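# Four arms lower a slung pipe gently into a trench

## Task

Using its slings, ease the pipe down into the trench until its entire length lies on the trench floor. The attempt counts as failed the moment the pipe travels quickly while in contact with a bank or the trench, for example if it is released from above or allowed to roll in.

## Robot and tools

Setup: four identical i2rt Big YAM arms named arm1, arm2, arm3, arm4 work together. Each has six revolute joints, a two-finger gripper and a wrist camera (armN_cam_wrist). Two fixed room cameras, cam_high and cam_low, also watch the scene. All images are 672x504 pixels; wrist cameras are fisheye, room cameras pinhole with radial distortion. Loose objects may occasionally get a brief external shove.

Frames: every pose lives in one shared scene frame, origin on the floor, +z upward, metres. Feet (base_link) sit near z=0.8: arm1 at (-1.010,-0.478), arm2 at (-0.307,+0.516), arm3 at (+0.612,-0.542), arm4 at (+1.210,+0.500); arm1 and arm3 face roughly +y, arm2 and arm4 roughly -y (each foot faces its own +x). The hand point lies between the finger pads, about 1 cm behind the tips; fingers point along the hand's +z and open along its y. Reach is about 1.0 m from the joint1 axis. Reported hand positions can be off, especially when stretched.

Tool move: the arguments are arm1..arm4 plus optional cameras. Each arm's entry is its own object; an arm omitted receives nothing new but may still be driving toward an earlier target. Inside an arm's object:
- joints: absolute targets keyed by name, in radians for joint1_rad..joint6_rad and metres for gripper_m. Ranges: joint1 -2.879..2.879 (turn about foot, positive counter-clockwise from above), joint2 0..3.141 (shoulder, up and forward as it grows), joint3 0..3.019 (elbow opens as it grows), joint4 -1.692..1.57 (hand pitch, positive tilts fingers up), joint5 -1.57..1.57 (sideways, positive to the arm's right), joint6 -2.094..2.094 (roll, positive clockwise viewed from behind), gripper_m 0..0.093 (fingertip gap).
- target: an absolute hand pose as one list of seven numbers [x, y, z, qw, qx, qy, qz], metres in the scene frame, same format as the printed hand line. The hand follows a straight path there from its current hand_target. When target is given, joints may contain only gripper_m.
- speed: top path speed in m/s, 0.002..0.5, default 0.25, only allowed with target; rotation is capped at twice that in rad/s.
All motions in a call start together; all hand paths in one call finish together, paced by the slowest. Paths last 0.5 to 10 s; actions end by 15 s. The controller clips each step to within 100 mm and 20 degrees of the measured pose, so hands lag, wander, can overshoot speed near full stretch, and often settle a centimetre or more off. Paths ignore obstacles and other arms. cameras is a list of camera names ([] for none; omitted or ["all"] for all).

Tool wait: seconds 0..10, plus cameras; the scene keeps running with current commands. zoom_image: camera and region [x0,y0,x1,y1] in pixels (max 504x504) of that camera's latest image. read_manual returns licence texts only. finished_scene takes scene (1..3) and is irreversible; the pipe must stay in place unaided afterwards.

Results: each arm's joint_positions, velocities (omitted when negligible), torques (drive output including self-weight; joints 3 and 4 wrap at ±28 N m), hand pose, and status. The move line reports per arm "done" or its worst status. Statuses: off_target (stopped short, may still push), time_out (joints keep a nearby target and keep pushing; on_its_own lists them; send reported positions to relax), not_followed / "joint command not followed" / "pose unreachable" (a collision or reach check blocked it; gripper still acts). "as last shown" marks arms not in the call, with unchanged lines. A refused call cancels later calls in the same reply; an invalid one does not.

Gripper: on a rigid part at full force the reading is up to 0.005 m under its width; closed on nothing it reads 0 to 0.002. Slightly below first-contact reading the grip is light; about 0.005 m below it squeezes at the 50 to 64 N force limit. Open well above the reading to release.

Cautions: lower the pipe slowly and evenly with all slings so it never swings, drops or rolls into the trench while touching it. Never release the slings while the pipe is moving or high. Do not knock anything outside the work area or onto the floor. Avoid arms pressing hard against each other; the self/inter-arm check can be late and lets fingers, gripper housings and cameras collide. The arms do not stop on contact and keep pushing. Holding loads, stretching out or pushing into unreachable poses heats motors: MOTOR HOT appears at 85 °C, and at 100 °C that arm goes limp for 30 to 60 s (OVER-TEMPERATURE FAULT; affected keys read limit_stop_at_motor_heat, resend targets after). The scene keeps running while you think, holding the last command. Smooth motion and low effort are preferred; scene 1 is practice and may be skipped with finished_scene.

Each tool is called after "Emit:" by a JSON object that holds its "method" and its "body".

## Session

Emit:
{"method": "move", "body": {}}

Scene clock: 0.00 s.
Joint torques (N m): no reading
Heat: arm1: hottest joint2_rad 30 °C; arm2: hottest gripper 29 °C; arm3: hottest joint2_rad 28 °C; arm4: hottest joint5_rad 29 °C.
Joint velocities: within noise
arm1.joint_positions: joint1_rad=-0.202 joint2_rad=+0.492 joint3_rad=+1.390 joint4_rad=-1.535 joint5_rad=-0.036 joint6_rad=-0.108 gripper_m=+0.09396
arm1.joint_status: not commanded
arm1.hand: x=-0.9651 y=-0.3268 z=+1.3301 quat_wxyz=(-0.380, +0.550, -0.704, -0.239) (m; scene frame)
arm1.hand_target: x=-0.9664 y=-0.3297 z=+1.3388 quat_wxyz=(-0.389, +0.547, -0.700, -0.244) (m; scene frame)
arm1.hand_status: not commanded
arm2.joint_positions: joint1_rad=+0.387 joint2_rad=+0.636 joint3_rad=+1.378 joint4_rad=-1.323 joint5_rad=+0.114 joint6_rad=-0.461 gripper_m=+0.09396
arm2.joint_status: not commanded
arm2.hand: x=-0.2468 y=+0.2878 z=+1.3570 quat_wxyz=(-0.276, -0.358, -0.799, +0.397) (m; scene frame)
arm2.hand_target: x=-0.2475 y=+0.2901 z=+1.3703 quat_wxyz=(-0.286, -0.356, -0.791, +0.407) (m; scene frame)
arm2.hand_status: not commanded
arm3.joint_positions: joint1_rad=-0.388 joint2_rad=+0.448 joint3_rad=+1.397 joint4_rad=-1.348 joint5_rad=-0.092 joint6_rad=-0.006 gripper_m=+0.09396
arm3.joint_status: not commanded
arm3.hand: x=+0.6302 y=-0.3905 z=+1.3846 quat_wxyz=(-0.413, +0.540, -0.630, -0.376) (m; scene frame)
arm3.hand_target: x=+0.6294 y=-0.3939 z=+1.3938 quat_wxyz=(-0.420, +0.536, -0.625, -0.381) (m; scene frame)
arm3.hand_status: not commanded
arm4.joint_positions: joint1_rad=+0.020 joint2_rad=+0.548 joint3_rad=+1.417 joint4_rad=-1.141 joint5_rad=-0.275 joint6_rad=+0.292 gripper_m=+0.09396
arm4.joint_status: not commanded
arm4.hand: x=+1.2711 y=+0.2947 z=+1.3960 quat_wxyz=(-0.559, -0.560, -0.560, +0.246) (m; scene frame)
arm4.hand_target: x=+1.2707 y=+0.2989 z=+1.4091 quat_wxyz=(-0.568, -0.551, -0.556, +0.254) (m; scene frame)
arm4.hand_status: not commanded
pictures: arm1_cam_wrist, arm2_cam_wrist, arm3_cam_wrist, arm4_cam_wrist, cam_high, cam_low

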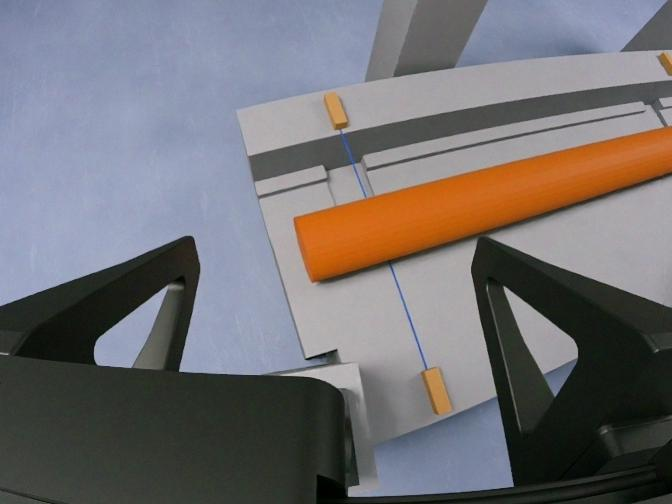

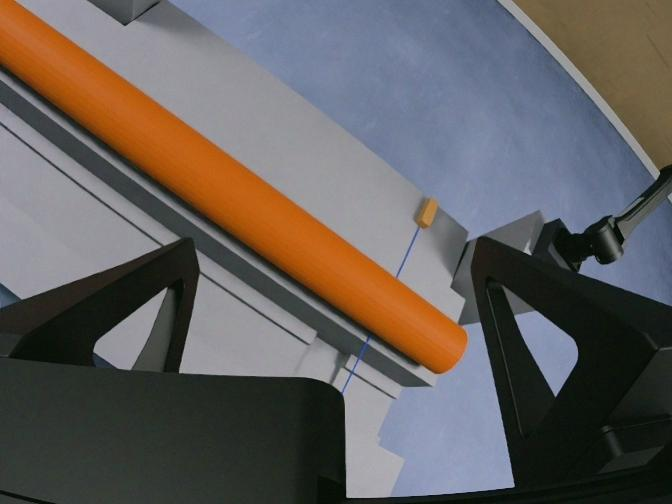

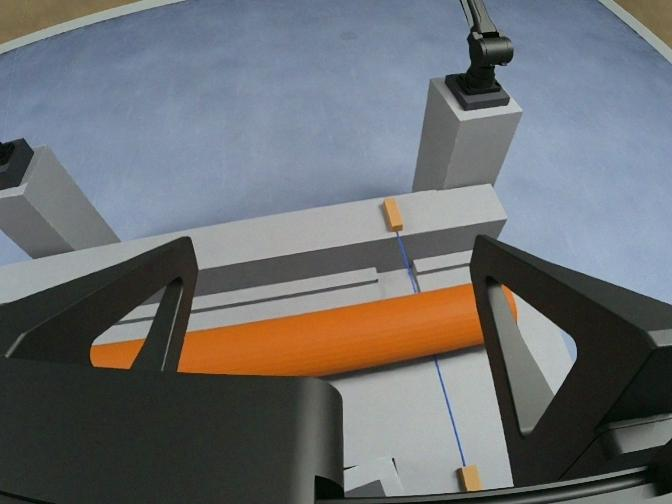

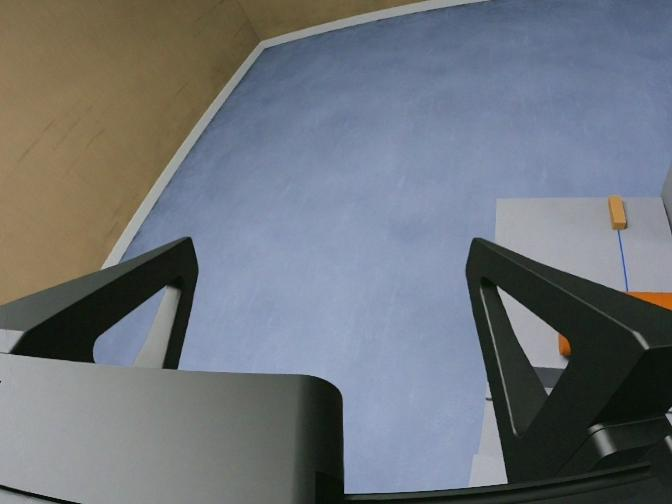

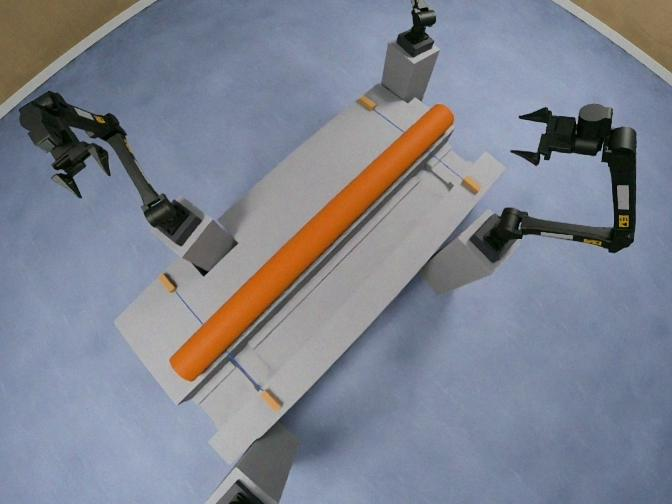

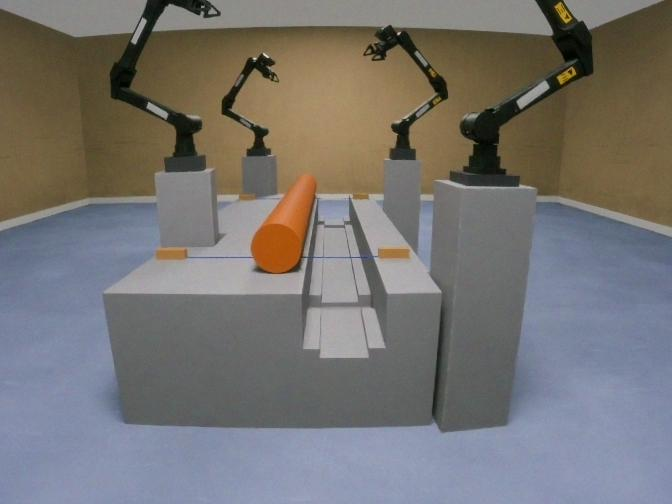

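Emit:
{"method": "move", "body": {"arm1": {"joints":{"joint1_rad":-1.54,"joint2_rad":1.45,"joint3_rad":0.52,"joint4_rad":-0.67,"joint5_rad":0,"joint6_rad":1.45}}, "arm2": {"joints":{"joint1_rad":-1.068,"joint2_rad":1.8,"joint3_rad":0.934,"joint4_rad":-0.765,"joint5_rad":0,"joint6_rad":-1.141}}, "arm3": {"joints":{"joint1_rad":-1.837,"joint2_rad":1.349,"joint3_rad":0.414,"joint4_rad":-0.675,"joint5_rad":0,"joint6_rad":1.456}}, "arm4": {"joints":{"joint1_rad":-1.081,"joint2_rad":1.677,"joint3_rad":0.895,"joint4_rad":-0.848,"joint5_rad":0,"joint6_rad":-0.993}}, "cameras": []}}

Emit:
{"method": "move", "body": {"arm1": {"target":[-0.665,-0.51,0.56,0,0.707,0.707,0],"speed":0.25}, "arm2": {"target":[-0.695,0.30,0.56,0,0.707,0.707,0],"speed":0.25}, "arm3": {"target":[0.907,-0.525,0.56,0,0.707,0.707,0],"speed":0.25}, "arm4": {"target":[0.897,0.29,0.56,0,0.707,0.707,0],"speed":0.25}}}

Scene clock: 7.17 s.
move: arm1 done; arm2 done; arm3 done; arm4 done
arm1.joint_status: all done
arm2.joint_status: all done
arm3.joint_status: all done
arm4.joint_status: all done
pictures: none

Scene clock: 8.77 s.
Joint torques (N m): arm1=[0.62 -14.45 1.22 1.06 0.02 0.1] | arm2=[0.32 -18.26 4.57 0.02 -0.08 0.2] | arm3=[1.85 -15.97 -0.4 0.38 0.13 0.09] | arm4=[0.97 -14.92 2.55 0.62 0.11 0.15]
move: arm1 done; arm2 off_target; arm3 done; arm4 off_target
arm1.joint_positions: joint1_rad=-1.489 joint2_rad=+2.272 joint3_rad=+0.775 joint4_rad=-0.095 joint5_rad=-0.006 joint6_rad=+1.472 gripper_m=+0.09398
arm1.hand: x=-0.6674 y=-0.5127 z=+0.5633 quat_wxyz=(+0.002, -0.706, -0.708, +0.003) (m; scene frame)
arm1.hand_target: x=-0.6652 y=-0.5100 z=+0.5600 quat_wxyz=(+0.000, -0.707, -0.707, +0.000) (m; scene frame)
arm1.hand_status: done (0.005 m and 0.4 deg from the pose sent, 0.234 m and 1.3 deg at the start)
arm2.joint_positions: joint1_rad=-1.014 joint2_rad=+2.366 joint3_rad=+1.051 joint4_rad=-0.304 joint5_rad=+0.012 joint6_rad=-1.072 gripper_m=+0.09396
arm2.hand: x=-0.6822 y=+0.3119 z=+0.5554 quat_wxyz=(-0.007, -0.708, -0.706, -0.018) (m; scene frame)
arm2.hand_target: x=-0.6948 y=+0.3001 z=+0.5603 quat_wxyz=(+0.000, -0.707, -0.707, +0.000) (m; scene frame)
arm2.hand_status: off_target (0.018 m and 2.2 deg from the pose sent, 0.214 m and 3.9 deg at the start)
arm3.joint_positions: joint1_rad=-1.685 joint2_rad=+2.282 joint3_rad=+0.646 joint4_rad=+0.050 joint5_rad=+0.006 joint6_rad=+1.621 gripper_m=+0.09398
arm3.hand: x=+0.9039 y=-0.5264 z=+0.5590 quat_wxyz=(+0.005, -0.706, -0.708, +0.003) (m; scene frame)
arm3.hand_target: x=+0.9072 y=-0.5250 z=+0.5601 quat_wxyz=(+0.000, -0.707, -0.707, +0.000) (m; scene frame)
arm3.hand_status: done (0.004 m and 0.7 deg from the pose sent, 0.232 m and 3.0 deg at the start)
arm4.joint_positions: joint1_rad=-1.055 joint2_rad=+2.210 joint3_rad=+0.816 joint4_rad=-0.219 joint5_rad=+0.002 joint6_rad=-0.979 gripper_m=+0.09396
arm4.hand: x=+0.9102 y=+0.3027 z=+0.5535 quat_wxyz=(-0.006, -0.710, -0.703, -0.021) (m; scene frame)
arm4.hand_target: x=+0.8971 y=+0.2901 z=+0.5603 quat_wxyz=(+0.000, -0.707, -0.707, +0.000) (m; scene frame)
arm4.hand_status: off_target (0.019 m and 2.6 deg from the pose sent, 0.201 m and 5.6 deg at the start)
pictures: arm1_cam_wrist, arm2_cam_wrist, arm3_cam_wrist, arm4_cam_wrist, cam_high, cam_low

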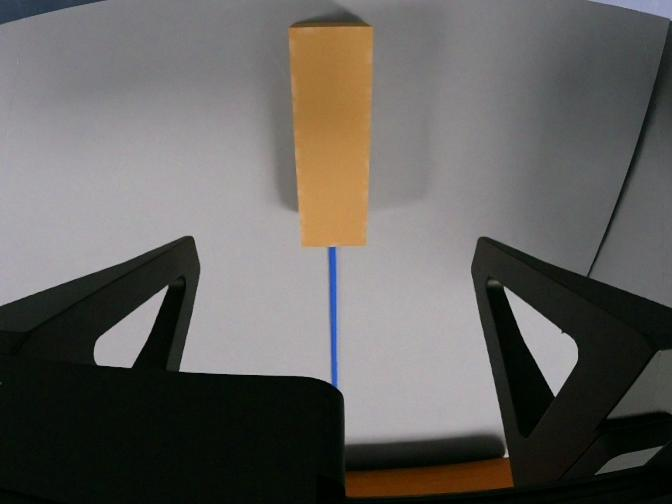

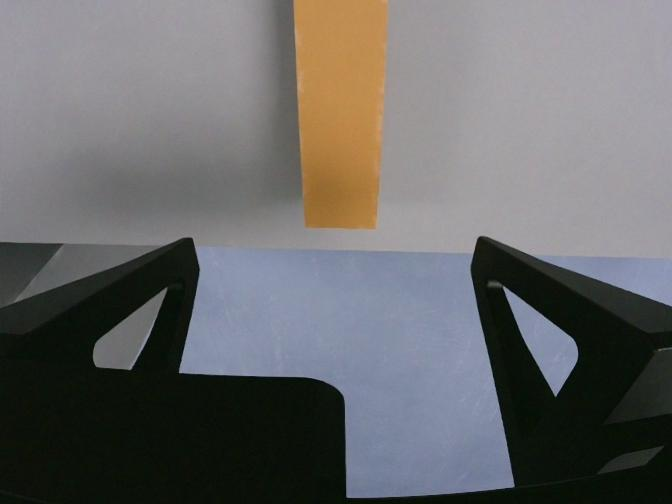

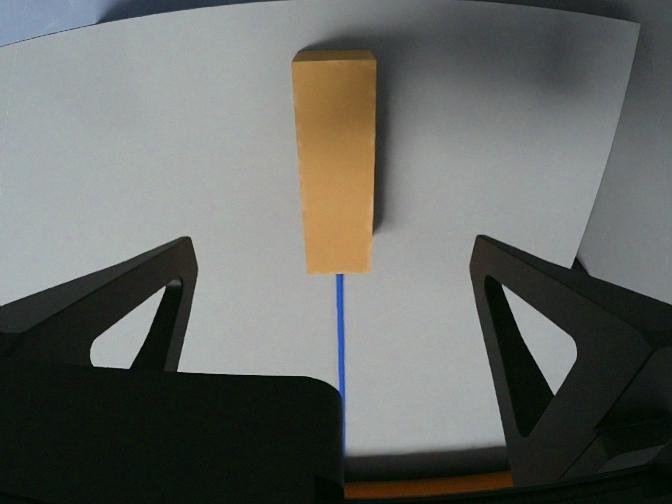

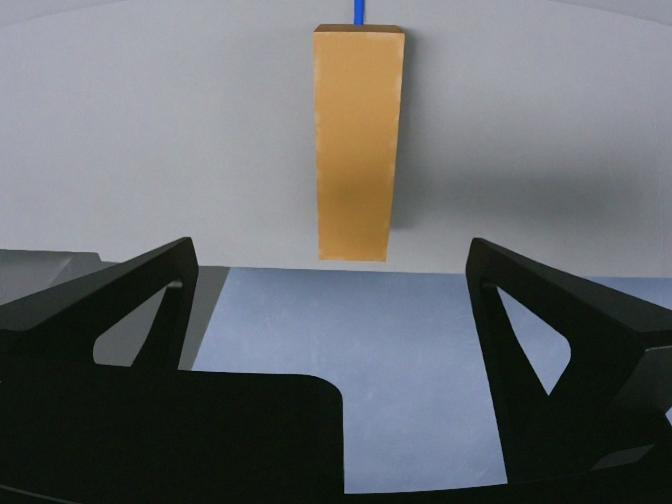

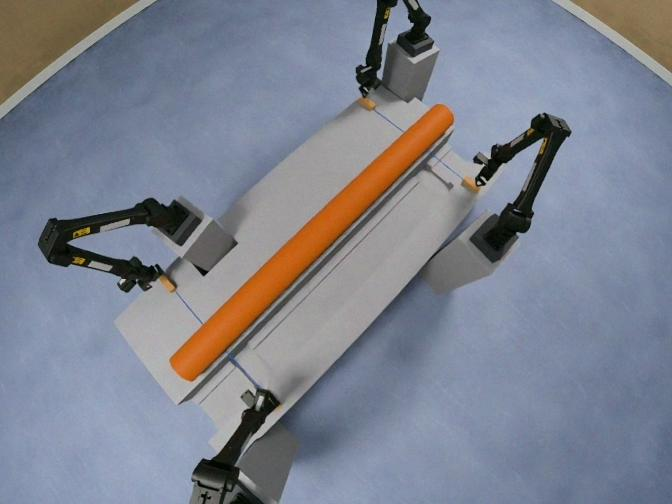

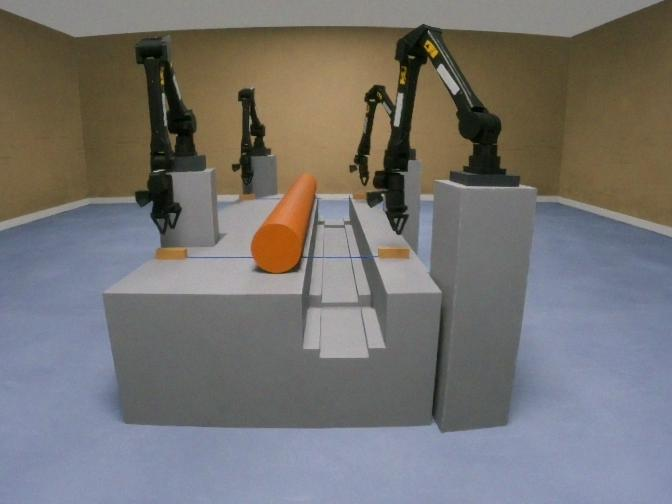

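Emit:
{"method": "move", "body": {"arm1": {"target":[-0.668,-0.511,0.473,0,0.707,0.707,0],"speed":0.1}, "arm2": {"target":[-0.695,0.289,0.479,0,0.707,0.707,0],"speed":0.1}, "arm3": {"target":[0.903,-0.516,0.475,0,0.707,0.707,0],"speed":0.1}, "arm4": {"target":[0.893,0.291,0.481,0,0.707,0.707,0],"speed":0.1}, "cameras": []}}

Emit:
{"method": "move", "body": {"arm1": {"joints":{"gripper_m":0.02}}, "arm2": {"joints":{"gripper_m":0.02}}, "arm3": {"joints":{"gripper_m":0.02}}, "arm4": {"joints":{"gripper_m":0.02}}}}

Scene clock: 15.07 s.
move: arm1 done; arm2 off_target; arm3 done; arm4 done
arm1.hand_status: done (0.010 m and 0.5 deg from the pose sent, 0.090 m and 0.4 deg at the start)
arm2.hand_status: off_target (0.013 m and 1.6 deg from the pose sent, 0.081 m and 2.2 deg at the start)
arm3.hand_status: done (0.004 m and 0.2 deg from the pose sent, 0.085 m and 0.8 deg at the start)
arm4.hand_status: done (0.010 m and 1.5 deg from the pose sent, 0.075 m and 2.6 deg at the start)
pictures: none

Scene clock: 15.73 s.
Joint torques (N m): arm1=[0.62 -14.39 -0.13 1.02 0.02 0.07] | arm2=[0.32 -18.2 3.54 0.03 -0.1 0.2] | arm3=[1.96 -15.74 -1.29 0.35 0.11 0.09] | arm4=[0.44 -14.45 1.36 0.65 0.1 0.05]
move: arm1 off_target; arm2 off_target; arm3 off_target; arm4 off_target
arm1.joint_positions: joint1_rad=-1.489 joint2_rad=+2.524 joint3_rad=+0.891 joint4_rad=+0.056 joint5_rad=-0.006 joint6_rad=+1.473 gripper_m=+0.03297
arm1.joint_status: gripper_m off_target (ended at +0.03300, target +0.02000)
arm1.hand: x=-0.6628 y=-0.5137 z=+0.4811 quat_wxyz=(-0.004, -0.707, -0.708, -0.002) (m; scene frame)
arm2.joint_positions: joint1_rad=-0.996 joint2_rad=+2.572 joint3_rad=+1.175 joint4_rad=-0.211 joint5_rad=+0.012 joint6_rad=-1.052 gripper_m=+0.03415
arm2.joint_status: gripper_m off_target (ended at +0.03418, target +0.02000)
arm2.hand: x=-0.6875 y=+0.2988 z=+0.4795 quat_wxyz=(-0.004, -0.709, -0.705, -0.012) (m; scene frame)
arm3.joint_positions: joint1_rad=-1.659 joint2_rad=+2.554 joint3_rad=+0.768 joint4_rad=+0.210 joint5_rad=+0.006 joint6_rad=+1.651 gripper_m=+0.03420
arm3.joint_status: gripper_m off_target (ended at +0.03423, target +0.02000)
arm3.hand: x=+0.9041 y=-0.5181 z=+0.4780 quat_wxyz=(+0.002, -0.708, -0.706, -0.001) (m; scene frame)
arm4.joint_positions: joint1_rad=-1.055 joint2_rad=+2.429 joint3_rad=+0.918 joint4_rad=-0.081 joint5_rad=+0.002 joint6_rad=-0.979 gripper_m=+0.03420
arm4.joint_status: gripper_m off_target (ended at +0.03423, target +0.02000)
arm4.hand: x=+0.9011 y=+0.2964 z=+0.4805 quat_wxyz=(-0.003, -0.711, -0.704, -0.011) (m; scene frame)
pictures: arm1_cam_wrist, arm2_cam_wrist, arm3_cam_wrist, arm4_cam_wrist, cam_high, cam_low

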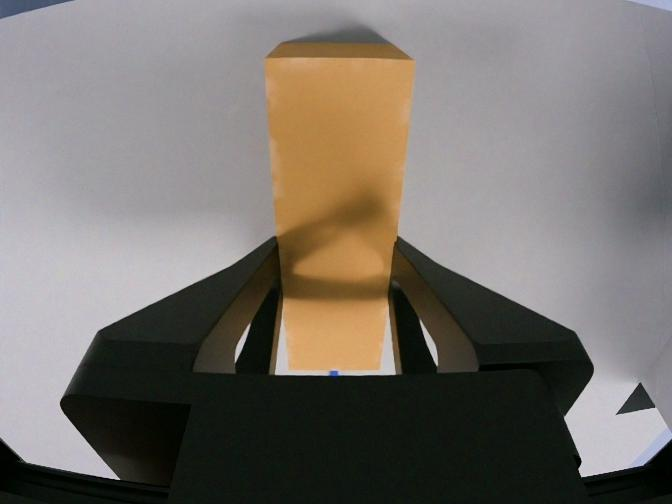

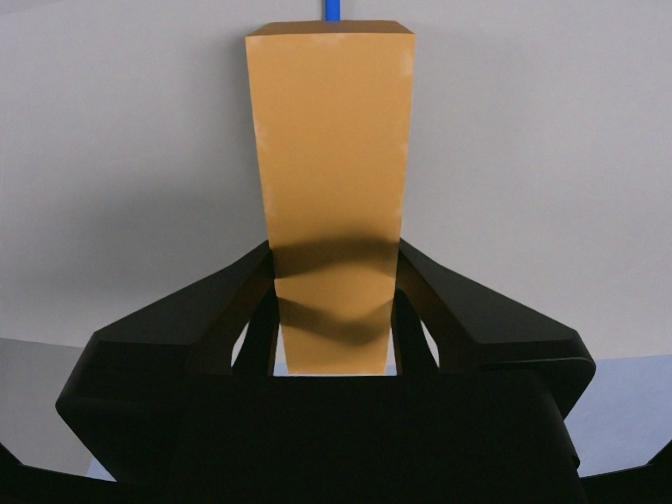

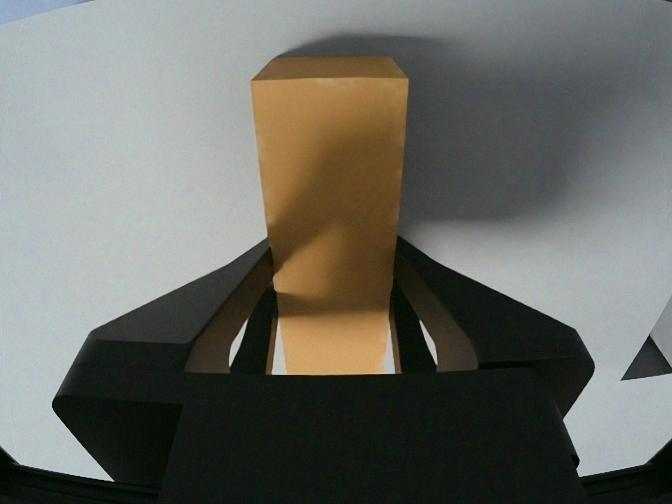

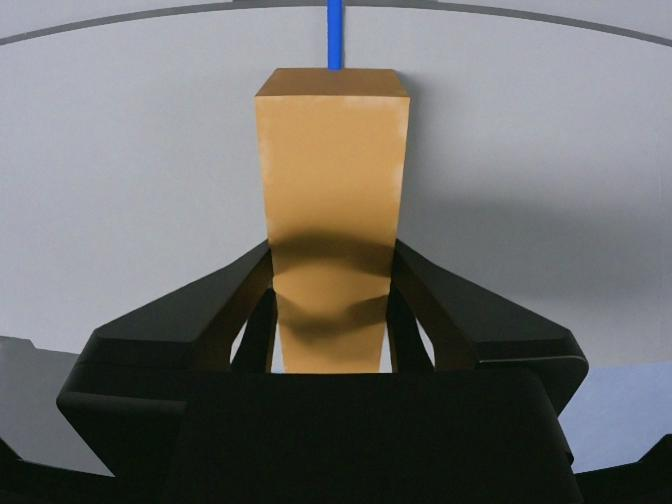

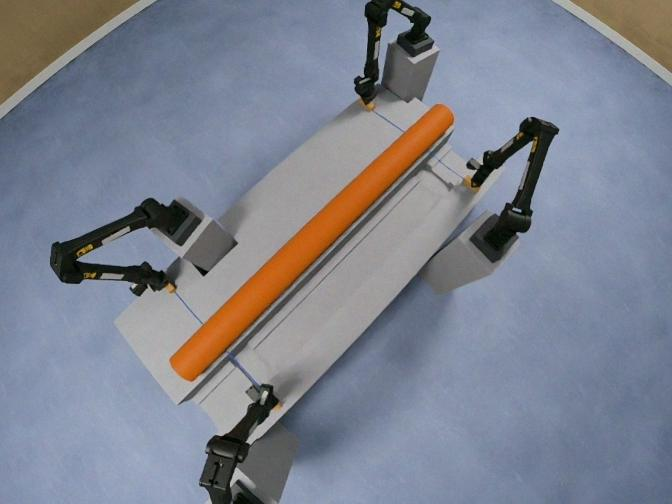

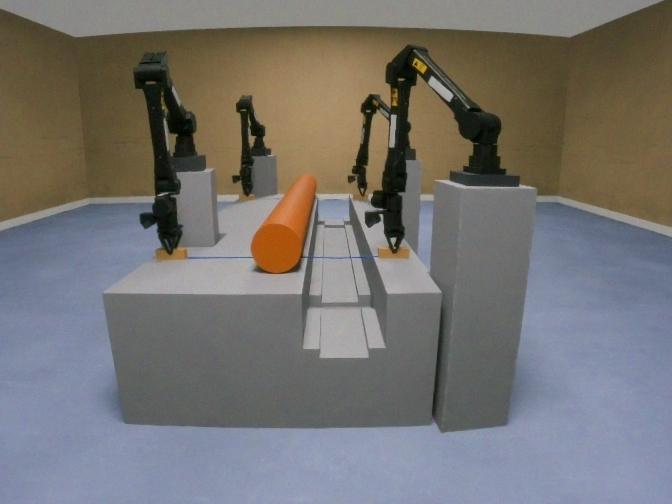

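Emit:
{"method": "move", "body": {"arm1": {"target":[-0.659,-0.31,0.80,0,0.62,0.7846,0],"speed":0.13}, "arm2": {"target":[-0.694,0.08,0.81,0,0.707,0.707,0],"speed":0.13}, "arm3": {"target":[0.909,-0.31,0.80,0,0.58,0.8146,0],"speed":0.13}, "arm4": {"target":[0.895,0.08,0.81,0,0.707,0.707,0],"speed":0.13}, "cameras": []}}

Emit:
{"method": "move", "body": {"arm1": {"target":[-0.639,-0.30,0.88,0,0.62,0.7846,0],"speed":0.06}, "arm2": {"target":[-0.704,0.06,0.905,0,0.707,0.707,0],"speed":0.06}, "arm3": {"target":[0.924,-0.30,0.88,0,0.58,0.8146,0],"speed":0.06}, "arm4": {"target":[0.884,0.06,0.91,0,0.707,0.707,0],"speed":0.06}, "cameras": ["cam_low","cam_high"]}}

Emit:
{"method": "zoom_image", "body": {"camera": "cam_low", "region": [120, 80, 460, 380]}}

Scene clock: 23.47 s.
move: arm1 off_target; arm2 off_target; arm3 off_target; arm4 off_target
arm1.hand_status: off_target (0.040 m and 3.8 deg from the pose sent, 0.378 m and 13.3 deg at the start)
arm2.hand_status: off_target (0.061 m and 5.5 deg from the pose sent, 0.396 m and 1.5 deg at the start)
arm3.hand_status: off_target (0.040 m and 4.1 deg from the pose sent, 0.384 m and 19.3 deg at the start)
arm4.hand_status: off_target (0.059 m and 5.5 deg from the pose sent, 0.394 m and 1.5 deg at the start)
pictures: none

Scene clock: 26.13 s.
Joint torques (N m): arm1=[-1.32 -20.78 12.26 -2 0.55 -0.1] | arm2=[-1.03 -30.92 16.18 -3.1 -0.06 0.01] | arm3=[0.73 -22.65 10.5 -2.26 -0.08 -0.19] | arm4=[0.03 -26.87 14.05 -2.29 -0.03 0.1]
move: arm1 off_target; arm2 off_target; arm3 off_target; arm4 off_target
arm1.joint_positions: joint1_rad=-0.937 joint2_rad=+1.648 joint3_rad=+0.930 joint4_rad=-0.969 joint5_rad=-0.023 joint6_rad=+1.791 gripper_m=+0.03302
arm1.hand: x=-0.6726 y=-0.3084 z=+0.8195 quat_wxyz=(+0.027, -0.619, -0.784, +0.046) (m; scene frame)
arm1.hand_target: x=-0.6422 y=-0.3012 z=+0.8772 quat_wxyz=(-0.001, -0.620, -0.784, +0.000) (m; scene frame)
arm1.hand_status: off_target (0.070 m and 6.2 deg from the pose sent, 0.121 m and 3.8 deg at the start)
arm2.joint_positions: joint1_rad=-0.644 joint2_rad=+2.107 joint3_rad=+1.514 joint4_rad=-1.123 joint5_rad=+0.010 joint6_rad=-0.699 gripper_m=+0.03417
arm2.hand: x=-0.6683 y=+0.0943 z=+0.7919 quat_wxyz=(+0.005, -0.707, -0.704, -0.065) (m; scene frame)
arm2.hand_target: x=-0.6930 y=+0.0715 z=+0.8808 quat_wxyz=(+0.000, -0.707, -0.707, +0.001) (m; scene frame)
arm2.hand_status: off_target (0.123 m and 7.5 deg from the pose sent, 0.154 m and 5.5 deg at the start; pose on its path clipped on 43 of 80 steps)
arm3.joint_positions: joint1_rad=-1.065 joint2_rad=+1.614 joint3_rad=+0.898 joint4_rad=-0.969 joint5_rad=+0.008 joint6_rad=+1.923 gripper_m=+0.03421
arm3.hand: x=+0.8998 y=-0.3163 z=+0.8260 quat_wxyz=(+0.013, -0.585, -0.810, +0.051) (m; scene frame)
arm3.hand_target: x=+0.9219 y=-0.3015 z=+0.8774 quat_wxyz=(-0.001, -0.580, -0.815, +0.000) (m; scene frame)
arm3.hand_status: off_target (0.061 m and 6.1 deg from the pose sent, 0.119 m and 4.1 deg at the start)
arm4.joint_positions: joint1_rad=-0.696 joint2_rad=+1.910 joint3_rad=+1.366 joint4_rad=-1.173 joint5_rad=+0.007 joint6_rad=-0.629 gripper_m=+0.03422
arm4.hand: x=+0.9120 y=+0.0946 z=+0.8057 quat_wxyz=(+0.012, -0.705, -0.705, -0.073) (m; scene frame)
arm4.hand_target: x=+0.8918 y=+0.0701 z=+0.8945 quat_wxyz=(+0.000, -0.707, -0.707, +0.001) (m; scene frame)
arm4.hand_status: off_target (0.113 m and 8.4 deg from the pose sent, 0.158 m and 5.5 deg at the start; pose on its path clipped on 41 of 80 steps)
pictures: cam_high, cam_low

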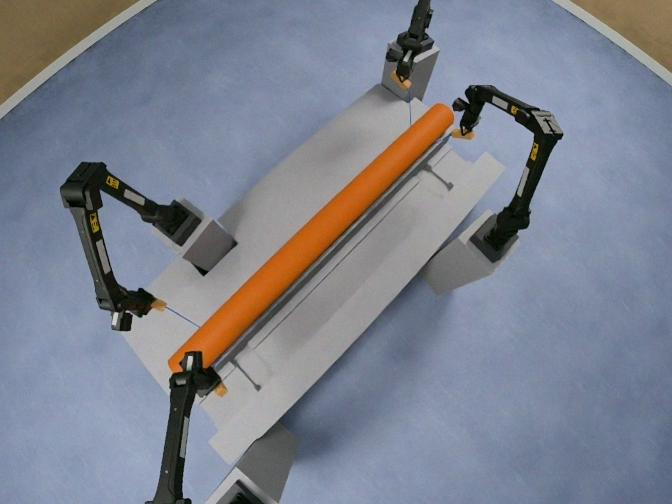

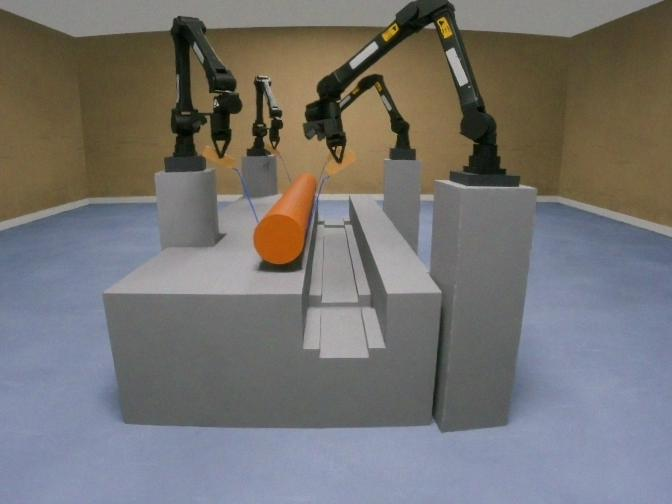

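Scaled by 1.482.

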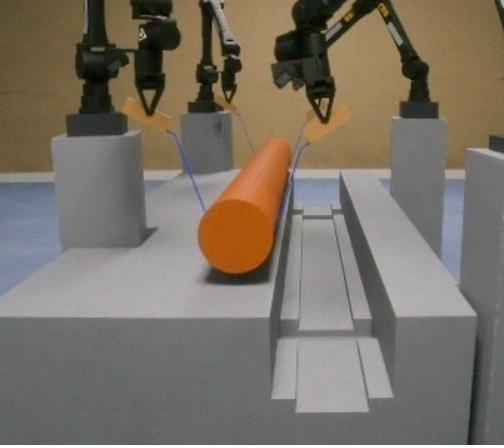

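Emit:
{"method": "move", "body": {"arm1": {"target":[-0.641,-0.29,0.90,0,0.62,0.7846,0],"speed":0.06}, "arm2": {"target":[-0.702,0.085,0.91,0,0.707,0.707,0],"speed":0.06}, "arm3": {"target":[0.924,-0.29,0.89,0,0.58,0.8146,0],"speed":0.06}, "arm4": {"target":[0.884,0.085,0.905,0,0.707,0.707,0],"speed":0.06}, "cameras": []}}

Emit:
{"method": "move", "body": {"arm1": {"target":[-0.641,-0.19,0.9,0,0.58,0.8146,0],"speed":0.06}, "arm2": {"target":[-0.70,0.18,0.9,0,0.707,0.707,0],"speed":0.06}, "arm3": {"target":[0.924,-0.19,0.9,0,0.53,0.848,0],"speed":0.06}, "arm4": {"target":[0.888,0.18,0.9,0,0.707,0.707,0],"speed":0.06}, "cameras": []}}

Emit:
{"method": "move", "body": {"arm1": {"target":[-0.636,-0.035,0.895,0,0.53,0.848,0],"speed":0.06}, "arm2": {"target":[-0.70,0.267,0.89,0,0.707,0.707,0],"speed":0.06}, "arm3": {"target":[0.924,-0.033,0.9,0,0.46,0.888,0],"speed":0.06}, "arm4": {"target":[0.895,0.267,0.893,0,0.707,0.707,0],"speed":0.06}, "cameras": ["cam_low","cam_high"]}}

Emit:
{"method": "zoom_image", "body": {"camera": "cam_low", "region": [180, 80, 460, 380]}}

Scene clock: 34.03 s.
move: arm1 off_target; arm2 off_target; arm3 off_target; arm4 off_target
arm1.hand_status: off_target (0.073 m and 6.6 deg from the pose sent, 0.088 m and 6.2 deg at the start)
arm2.hand_status: off_target (0.111 m and 6.9 deg from the pose sent, 0.123 m and 7.5 deg at the start; pose on its path clipped on 33 of 36 steps)
arm3.hand_status: off_target (0.064 m and 6.5 deg from the pose sent, 0.073 m and 6.1 deg at the start)
arm4.hand_status: off_target (0.098 m and 7.8 deg from the pose sent, 0.104 m and 8.5 deg at the start; pose on its path clipped on 12 of 36 steps)
pictures: none

Scene clock: 36.33 s.
Heat: arm1: hottest joint3_rad 32 °C; arm2: hottest joint3_rad 34 °C; arm3: hottest joint2_rad 30 °C; arm4: hottest joint3_rad 33 °C.
move: arm1 off_target; arm2 off_target; arm3 off_target; arm4 off_target
arm1.hand_status: off_target (0.060 m and 4.5 deg from the pose sent, 0.132 m and 8.8 deg at the start)
arm2.hand_status: off_target (0.073 m and 6.9 deg from the pose sent, 0.133 m and 6.9 deg at the start)
arm3.hand_status: off_target (0.060 m and 5.2 deg from the pose sent, 0.138 m and 10.0 deg at the start)
arm4.hand_status: off_target (0.065 m and 7.0 deg from the pose sent, 0.124 m and 7.8 deg at the start)
pictures: none

Scene clock: 39.70 s.
Joint torques (N m): arm1=[-1.03 -25.76 14.86 -1.94 0.09 -0.07] | arm2=[-2.67 -25.11 10.67 -1.18 -0.27 -0.11] | arm3=[1.49 -32.21 13.03 -2.25 -0.37 -0.23] | arm4=[-1.03 -19.96 9.21 -0.55 -0.17 -0.17]
move: arm1 off_target; arm2 off_target; arm3 off_target; arm4 off_target
arm1.joint_positions: joint1_rad=-0.522 joint2_rad=+1.992 joint3_rad=+1.465 joint4_rad=-1.157 joint5_rad=-0.016 joint6_rad=+1.989 gripper_m=+0.03304
arm1.hand: x=-0.6637 y=-0.0628 z=+0.8221 quat_wxyz=(+0.008, -0.530, -0.846, +0.055) (m; scene frame)
arm1.hand_target: x=-0.6399 y=-0.0395 z=+0.8943 quat_wxyz=(-0.001, -0.530, -0.848, -0.001) (m; scene frame)
arm1.hand_status: off_target (0.083 m and 6.4 deg from the pose sent, 0.178 m and 8.0 deg at the start)
arm2.joint_positions: joint1_rad=-0.910 joint2_rad=+1.796 joint3_rad=+1.143 joint4_rad=-1.050 joint5_rad=+0.019 joint6_rad=-0.974 gripper_m=+0.03417
arm2.hand: x=-0.6753 y=+0.2689 z=+0.8333 quat_wxyz=(-0.008, -0.704, -0.708, -0.060) (m; scene frame)
arm2.hand_target: x=-0.6979 y=+0.2681 z=+0.8876 quat_wxyz=(+0.002, -0.707, -0.707, +0.000) (m; scene frame)
arm2.hand_status: off_target (0.062 m and 6.9 deg from the pose sent, 0.108 m and 6.9 deg at the start)
arm3.joint_positions: joint1_rad=-0.718 joint2_rad=+2.061 joint3_rad=+1.558 joint4_rad=-1.202 joint5_rad=+0.012 joint6_rad=+2.002 gripper_m=+0.03421
arm3.hand: x=+0.9087 y=-0.0656 z=+0.8222 quat_wxyz=(-0.001, -0.471, -0.880, +0.063) (m; scene frame)
arm3.hand_target: x=+0.9212 y=-0.0380 z=+0.8989 quat_wxyz=(-0.001, -0.460, -0.888, -0.001) (m; scene frame)
arm3.hand_status: off_target (0.086 m and 7.3 deg from the pose sent, 0.186 m and 11.1 deg at the start)
arm4.joint_positions: joint1_rad=-0.975 joint2_rad=+1.547 joint3_rad=+0.980 joint4_rad=-1.123 joint5_rad=+0.013 joint6_rad=-0.898 gripper_m=+0.03422
arm4.hand: x=+0.9131 y=+0.2725 z=+0.8427 quat_wxyz=(-0.003, -0.709, -0.702, -0.061) (m; scene frame)
arm4.hand_target: x=+0.8967 y=+0.2680 z=+0.8906 quat_wxyz=(+0.002, -0.707, -0.707, +0.000) (m; scene frame)
arm4.hand_status: off_target (0.054 m and 7.0 deg from the pose sent, 0.102 m and 7.0 deg at the start)
pictures: cam_high, cam_low

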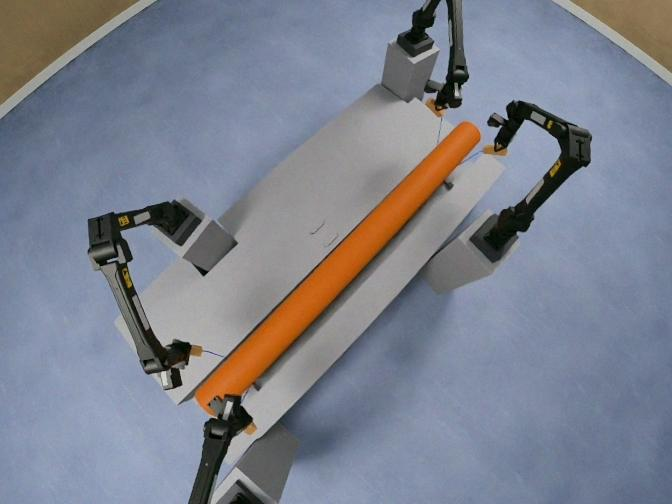

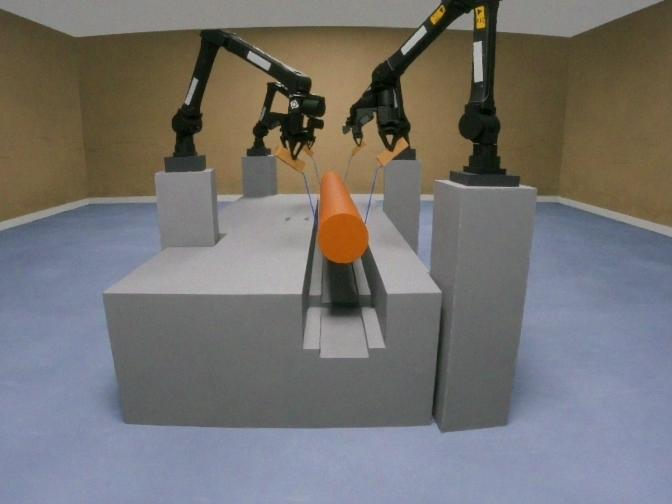

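Scaled by 1.680.

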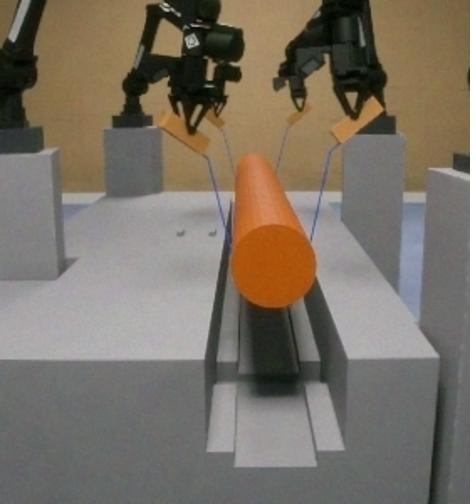

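Emit:
{"method": "move", "body": {"arm1": {"target":[-0.639,-0.035,0.655,0,0.53,0.848,0],"speed":0.06}, "arm2": {"target":[-0.698,0.265,0.65,0,0.707,0.707,0],"speed":0.06}, "arm3": {"target":[0.919,-0.031,0.66,0,0.46,0.888,0],"speed":0.06}, "arm4": {"target":[0.891,0.267,0.65,0,0.707,0.707,0],"speed":0.06}, "cameras": ["cam_low"]}}

Emit:
{"method": "zoom_image", "body": {"camera": "cam_low", "region": [220, 120, 460, 380]}}

Scene clock: 46.53 s.
Joint torques (N m): arm1=[-1.38 -26.81 7.21 -0.55 0.05 -0.08] | arm2=[-2.49 -23.18 6.09 -0.91 -0.29 -0.06] | arm3=[1.67 -32.44 6.84 -0.95 -0.48 -0.15] | arm4=[-1.08 -18.84 3.77 -0.23 -0.16 -0.11]
move: arm1 off_target; arm2 off_target; arm3 off_target; arm4 off_target
arm1.joint_positions: joint1_rad=-0.511 joint2_rad=+2.342 joint3_rad=+1.417 joint4_rad=-0.716 joint5_rad=-0.015 joint6_rad=+1.997 gripper_m=+0.03304
arm1.hand: x=-0.6615 y=-0.0562 z=+0.6144 quat_wxyz=(+0.004, -0.529, -0.848, +0.034) (m; scene frame)
arm1.hand_target: x=-0.6398 y=-0.0362 z=+0.6546 quat_wxyz=(+0.000, -0.530, -0.848, +0.000) (m; scene frame)
arm1.hand_status: off_target (0.051 m and 3.9 deg from the pose sent, 0.171 m and 6.4 deg at the start)
arm2.joint_positions: joint1_rad=-0.913 joint2_rad=+2.219 joint3_rad=+1.043 joint4_rad=-0.484 joint5_rad=+0.018 joint6_rad=-0.982 gripper_m=+0.03417
arm2.hand: x=-0.6648 y=+0.2743 z=+0.6182 quat_wxyz=(-0.005, -0.704, -0.710, -0.039) (m; scene frame)
arm2.hand_target: x=-0.6972 y=+0.2659 z=+0.6495 quat_wxyz=(+0.001, -0.707, -0.707, +0.000) (m; scene frame)
arm2.hand_status: off_target (0.047 m and 4.5 deg from the pose sent, 0.185 m and 6.9 deg at the start)
arm3.joint_positions: joint1_rad=-0.712 joint2_rad=+2.395 joint3_rad=+1.492 joint4_rad=-0.762 joint5_rad=+0.014 joint6_rad=+2.002 gripper_m=+0.03421
arm3.hand: x=+0.9060 y=-0.0640 z=+0.6107 quat_wxyz=(-0.003, -0.469, -0.882, +0.042) (m; scene frame)
arm3.hand_target: x=+0.9182 y=-0.0327 z=+0.6591 quat_wxyz=(+0.000, -0.460, -0.888, +0.000) (m; scene frame)
arm3.hand_status: off_target (0.061 m and 5.0 deg from the pose sent, 0.166 m and 7.3 deg at the start)
arm4.joint_positions: joint1_rad=-0.983 joint2_rad=+2.022 joint3_rad=+0.825 joint4_rad=-0.444 joint5_rad=+0.011 joint6_rad=-0.915 gripper_m=+0.03422
arm4.hand: x=+0.9152 y=+0.2761 z=+0.6219 quat_wxyz=(-0.001, -0.707, -0.706, -0.037) (m; scene frame)
arm4.hand_target: x=+0.8915 y=+0.2675 z=+0.6488 quat_wxyz=(+0.001, -0.707, -0.707, +0.000) (m; scene frame)
arm4.hand_status: off_target (0.038 m and 4.2 deg from the pose sent, 0.194 m and 7.0 deg at the start)
pictures: cam_low

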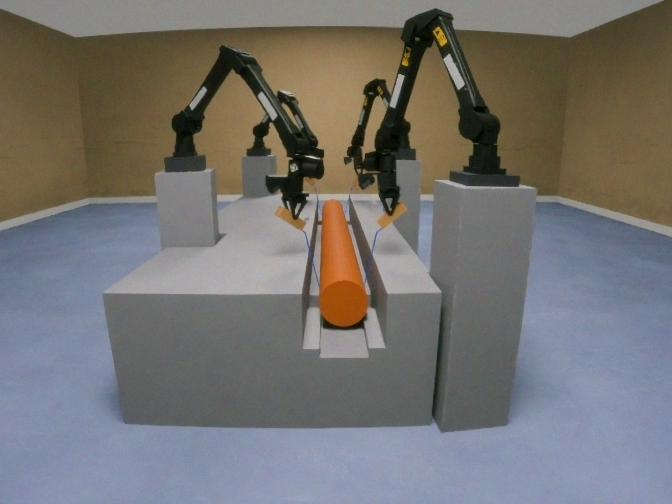

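Scaled by 1.938.

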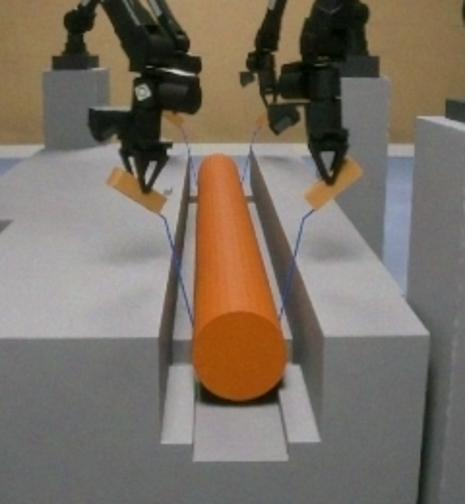

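Emit:
{"method": "move", "body": {"arm1": {"target":[-0.639,-0.034,0.60,0,0.53,0.848,0],"speed":0.025}, "arm2": {"target":[-0.698,0.266,0.595,0,0.707,0.707,0],"speed":0.025}, "arm3": {"target":[0.919,-0.026,0.605,0,0.46,0.888,0],"speed":0.025}, "arm4": {"target":[0.891,0.272,0.595,0,0.707,0.707,0],"speed":0.025}, "cameras": []}}

Emit:
{"method": "move", "body": {"arm1": {"target":[-0.644,-0.07,0.55,0,0.53,0.848,0],"speed":0.03}, "arm2": {"target":[-0.693,0.28,0.55,0,0.707,0.707,0],"speed":0.03}, "arm3": {"target":[0.915,-0.07,0.55,0,0.46,0.888,0],"speed":0.03}, "arm4": {"target":[0.896,0.28,0.55,0,0.707,0.707,0],"speed":0.03}, "cameras": ["cam_low"]}}

Emit:
{"method": "zoom_image", "body": {"camera": "cam_low", "region": [220, 120, 460, 380]}}

Scene clock: 52.63 s.
move: arm1 off_target; arm2 off_target; arm3 off_target; arm4 off_target
arm1.hand_status: off_target (0.015 m and 0.9 deg from the pose sent, 0.035 m and 3.9 deg at the start)
arm2.hand_status: off_target (0.020 m and 2.2 deg from the pose sent, 0.041 m and 4.5 deg at the start)
arm3.hand_status: off_target (0.023 m and 2.4 deg from the pose sent, 0.041 m and 5.0 deg at the start)
arm4.hand_status: off_target (0.019 m and 2.2 deg from the pose sent, 0.036 m and 4.2 deg at the start)
pictures: none

Scene clock: 55.50 s.
Joint torques (N m): arm1=[-1.03 -19.43 4.37 0.94 0.01 -0.13] | arm2=[-1.61 -17.44 5.2 0.03 -0.23 0.07] | arm3=[0.38 -24.47 4.29 0.34 -0.16 -0.08] | arm4=[-0.44 -13.51 2.99 0.65 -0.09 0.01]
move: arm1 off_target; arm2 off_target; arm3 done; arm4 off_target
arm1.joint_positions: joint1_rad=-0.541 joint2_rad=+2.425 joint3_rad=+1.409 joint4_rad=-0.535 joint5_rad=-0.015 joint6_rad=+1.970 gripper_m=+0.03305
arm1.hand: x=-0.6409 y=-0.0594 z=+0.5675 quat_wxyz=(-0.002, -0.530, -0.848, -0.010) (m; scene frame)
arm1.hand_target: x=-0.6444 y=-0.0703 z=+0.5506 quat_wxyz=(+0.000, -0.530, -0.848, +0.000) (m; scene frame)
arm1.hand_status: off_target (0.021 m and 1.2 deg from the pose sent, 0.066 m and 0.9 deg at the start)
arm2.joint_positions: joint1_rad=-0.950 joint2_rad=+2.388 joint3_rad=+1.080 joint4_rad=-0.308 joint5_rad=+0.016 joint6_rad=-1.017 gripper_m=+0.03417
arm2.hand: x=-0.6759 y=+0.2843 z=+0.5498 quat_wxyz=(-0.003, -0.705, -0.709, -0.017) (m; scene frame)
arm2.hand_target: x=-0.6928 y=+0.2802 z=+0.5505 quat_wxyz=(+0.000, -0.707, -0.707, +0.000) (m; scene frame)
arm2.hand_status: off_target (0.018 m and 2.0 deg from the pose sent, 0.046 m and 2.2 deg at the start)
arm3.joint_positions: joint1_rad=-0.726 joint2_rad=+2.477 joint3_rad=+1.459 joint4_rad=-0.560 joint5_rad=+0.006 joint6_rad=+1.965 gripper_m=+0.03422
arm3.hand: x=+0.9120 y=-0.0657 z=+0.5573 quat_wxyz=(-0.002, -0.459, -0.888, -0.001) (m; scene frame)
arm3.hand_target: x=+0.9148 y=-0.0701 z=+0.5500 quat_wxyz=(+0.000, -0.460, -0.888, +0.000) (m; scene frame)
arm3.hand_status: done (0.009 m and 0.3 deg from the pose sent, 0.054 m and 2.4 deg at the start)
arm4.joint_positions: joint1_rad=-1.014 joint2_rad=+2.225 joint3_rad=+0.838 joint4_rad=-0.213 joint5_rad=+0.008 joint6_rad=-0.946 gripper_m=+0.03422
arm4.hand: x=+0.9104 y=+0.2856 z=+0.5495 quat_wxyz=(-0.001, -0.708, -0.706, -0.016) (m; scene frame)
arm4.hand_target: x=+0.8962 y=+0.2801 z=+0.5504 quat_wxyz=(+0.000, -0.707, -0.707, +0.000) (m; scene frame)
arm4.hand_status: off_target (0.015 m and 1.8 deg from the pose sent, 0.044 m and 2.2 deg at the start)
pictures: cam_low

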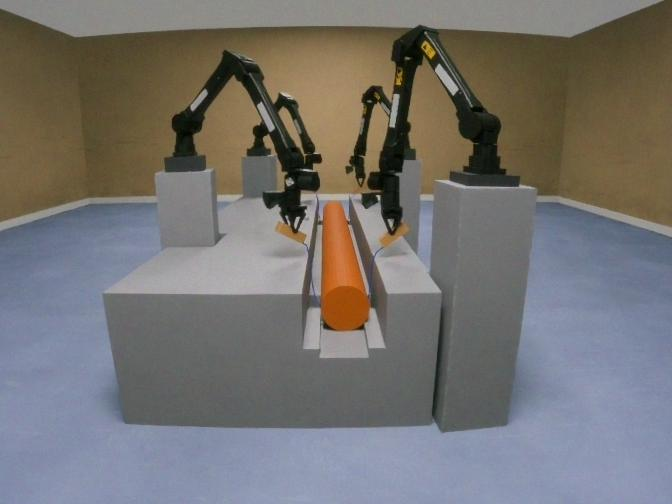

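Scaled by 1.938.

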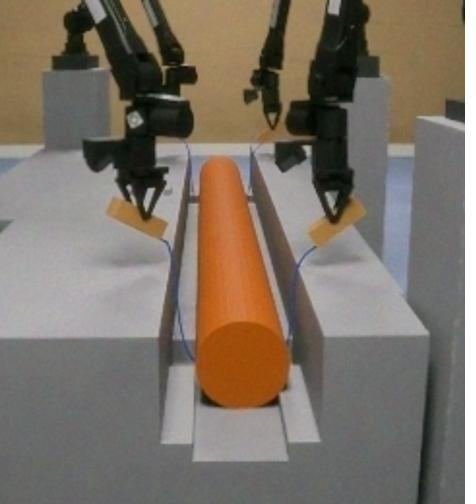

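Pipe is down and centred, slings slack. Setting down the handles.

Emit:
{"method": "move", "body": {"arm1": {"target":[-0.646,-0.13,0.50,0,0.58,0.8146,0],"speed":0.07}, "arm2": {"target":[-0.693,0.295,0.50,0,0.707,0.707,0],"speed":0.07}, "arm3": {"target":[0.913,-0.13,0.495,0,0.50,0.866,0],"speed":0.07}, "arm4": {"target":[0.895,0.295,0.50,0,0.707,0.707,0],"speed":0.07}, "cameras": []}}

Emit:
{"method": "move", "body": {"arm1": {"joints":{"gripper_m":0.09}}, "arm2": {"joints":{"gripper_m":0.09}}, "arm3": {"joints":{"gripper_m":0.09}}, "arm4": {"joints":{"gripper_m":0.09}}, "cameras": []}}

Emit:
{"method": "move", "body": {"arm1": {"target":[-0.646,-0.13,0.60,0,0.58,0.8146,0],"speed":0.15}, "arm2": {"target":[-0.693,0.30,0.60,0,0.707,0.707,0],"speed":0.15}, "arm3": {"target":[0.913,-0.13,0.60,0,0.50,0.866,0],"speed":0.15}, "arm4": {"target":[0.898,0.30,0.60,0,0.707,0.707,0],"speed":0.15}, "cameras": ["cam_low","cam_high"]}}

Emit:
{"method": "zoom_image", "body": {"camera": "cam_low", "region": [220, 120, 460, 380]}}

Scene clock: 61.83 s.
move: arm1 off_target; arm2 off_target; arm3 off_target; arm4 off_target
arm1.hand_status: off_target (0.025 m and 2.0 deg from the pose sent, 0.098 m and 7.0 deg at the start)
arm2.hand_status: off_target (0.024 m and 2.2 deg from the pose sent, 0.054 m and 2.0 deg at the start)
arm3.hand_status: off_target (0.024 m and 2.2 deg from the pose sent, 0.090 m and 5.3 deg at the start)
arm4.hand_status: off_target (0.021 m and 2.0 deg from the pose sent, 0.053 m and 1.8 deg at the start)
pictures: none

Scene clock: 62.47 s.
move: arm1 done; arm2 done; arm3 done; arm4 done
arm1.joint_status: all done
arm2.joint_status: all done
arm3.joint_status: all done
arm4.joint_status: all done
pictures: none

Scene clock: 63.90 s.
Joint torques (N m): arm1=[-0.97 -19.43 3.99 0.12 0.17 0.07] | arm2=[-0.85 -17.9 3.51 -0.87 -0.14 0.13] | arm3=[0.44 -23 3.85 -0.4 0.12 0.09] | arm4=[0.09 -13.86 1.99 -0.21 0.11 0.08]
move: arm1 done; arm2 done; arm3 done; arm4 done
arm1.joint_positions: joint1_rad=-0.619 joint2_rad=+2.284 joint3_rad=+1.219 joint4_rad=-0.489 joint5_rad=-0.018 joint6_rad=+1.997 gripper_m=+0.08994
arm1.hand: x=-0.6446 y=-0.1218 z=+0.6030 quat_wxyz=(-0.001, -0.574, -0.819, -0.010) (m; scene frame)
arm1.hand_target: x=-0.6461 y=-0.1300 z=+0.6000 quat_wxyz=(+0.000, -0.580, -0.815, +0.000) (m; scene frame)
arm1.hand_status: done (0.009 m and 1.4 deg from the pose sent, 0.082 m and 1.9 deg at the start)
arm2.joint_positions: joint1_rad=-0.997 joint2_rad=+2.258 joint3_rad=+1.033 joint4_rad=-0.343 joint5_rad=+0.014 joint6_rad=-1.061 gripper_m=+0.08996
arm2.hand: x=-0.6962 y=+0.2967 z=+0.5988 quat_wxyz=(+0.001, -0.706, -0.708, +0.006) (m; scene frame)
arm2.hand_target: x=-0.6931 y=+0.2999 z=+0.6000 quat_wxyz=(+0.000, -0.707, -0.707, +0.000) (m; scene frame)
arm2.hand_status: done (0.005 m and 0.7 deg from the pose sent, 0.099 m and 1.4 deg at the start)
arm3.joint_positions: joint1_rad=-0.786 joint2_rad=+2.311 joint3_rad=+1.241 joint4_rad=-0.503 joint5_rad=+0.000 joint6_rad=+1.981 gripper_m=+0.08992
arm3.hand: x=+0.9100 y=-0.1254 z=+0.6004 quat_wxyz=(+0.001, -0.493, -0.870, -0.004) (m; scene frame)
arm3.hand_target: x=+0.9129 y=-0.1300 z=+0.6000 quat_wxyz=(+0.000, -0.500, -0.866, +0.000) (m; scene frame)
arm3.hand_status: done (0.005 m and 1.0 deg from the pose sent, 0.095 m and 1.1 deg at the start)
arm4.joint_positions: joint1_rad=-1.062 joint2_rad=+2.078 joint3_rad=+0.788 joint4_rad=-0.272 joint5_rad=+0.002 joint6_rad=-0.993 gripper_m=+0.08991
arm4.hand: x=+0.8967 y=+0.2969 z=+0.5969 quat_wxyz=(+0.000, -0.708, -0.706, +0.004) (m; scene frame)
arm4.hand_target: x=+0.8979 y=+0.2999 z=+0.6000 quat_wxyz=(+0.000, -0.707, -0.707, +0.000) (m; scene frame)
arm4.hand_status: done (0.005 m and 0.4 deg from the pose sent, 0.100 m and 1.4 deg at the start)
pictures: cam_high, cam_low

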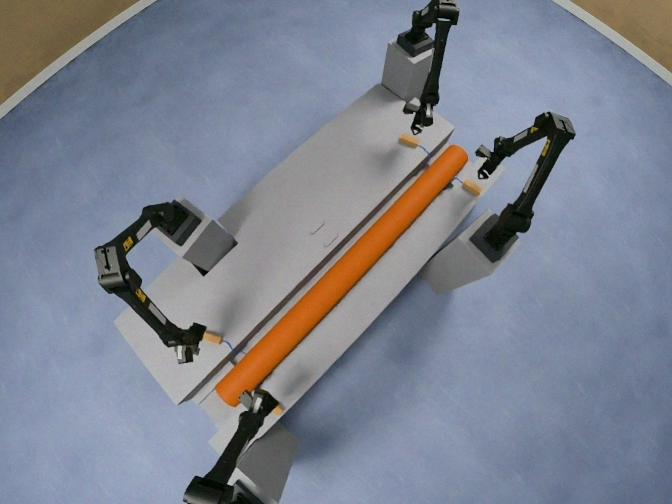

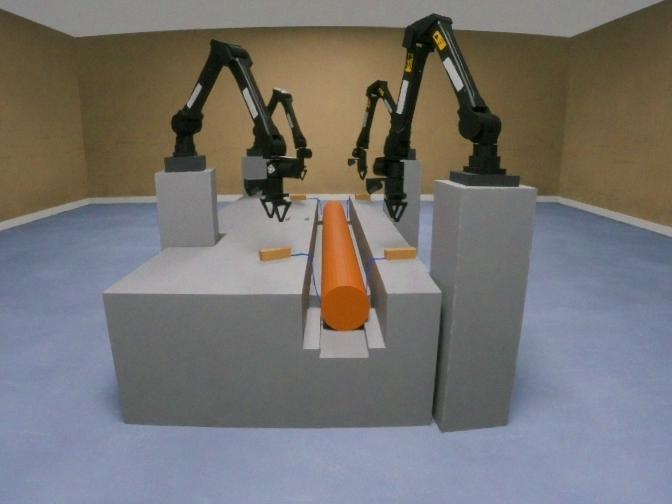

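Scaled by 1.938.

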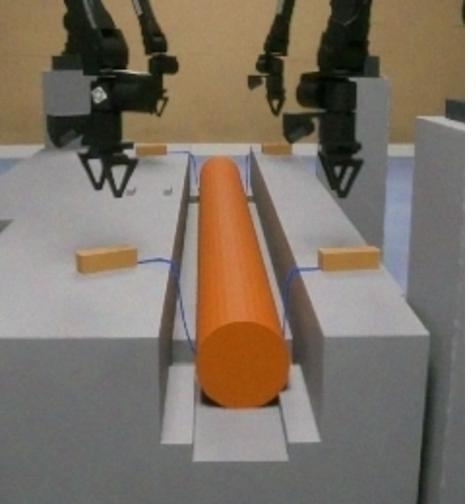

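Emit:
{"method": "finished_scene", "body": {"scene": 3}}

The scene is finished: the task was done.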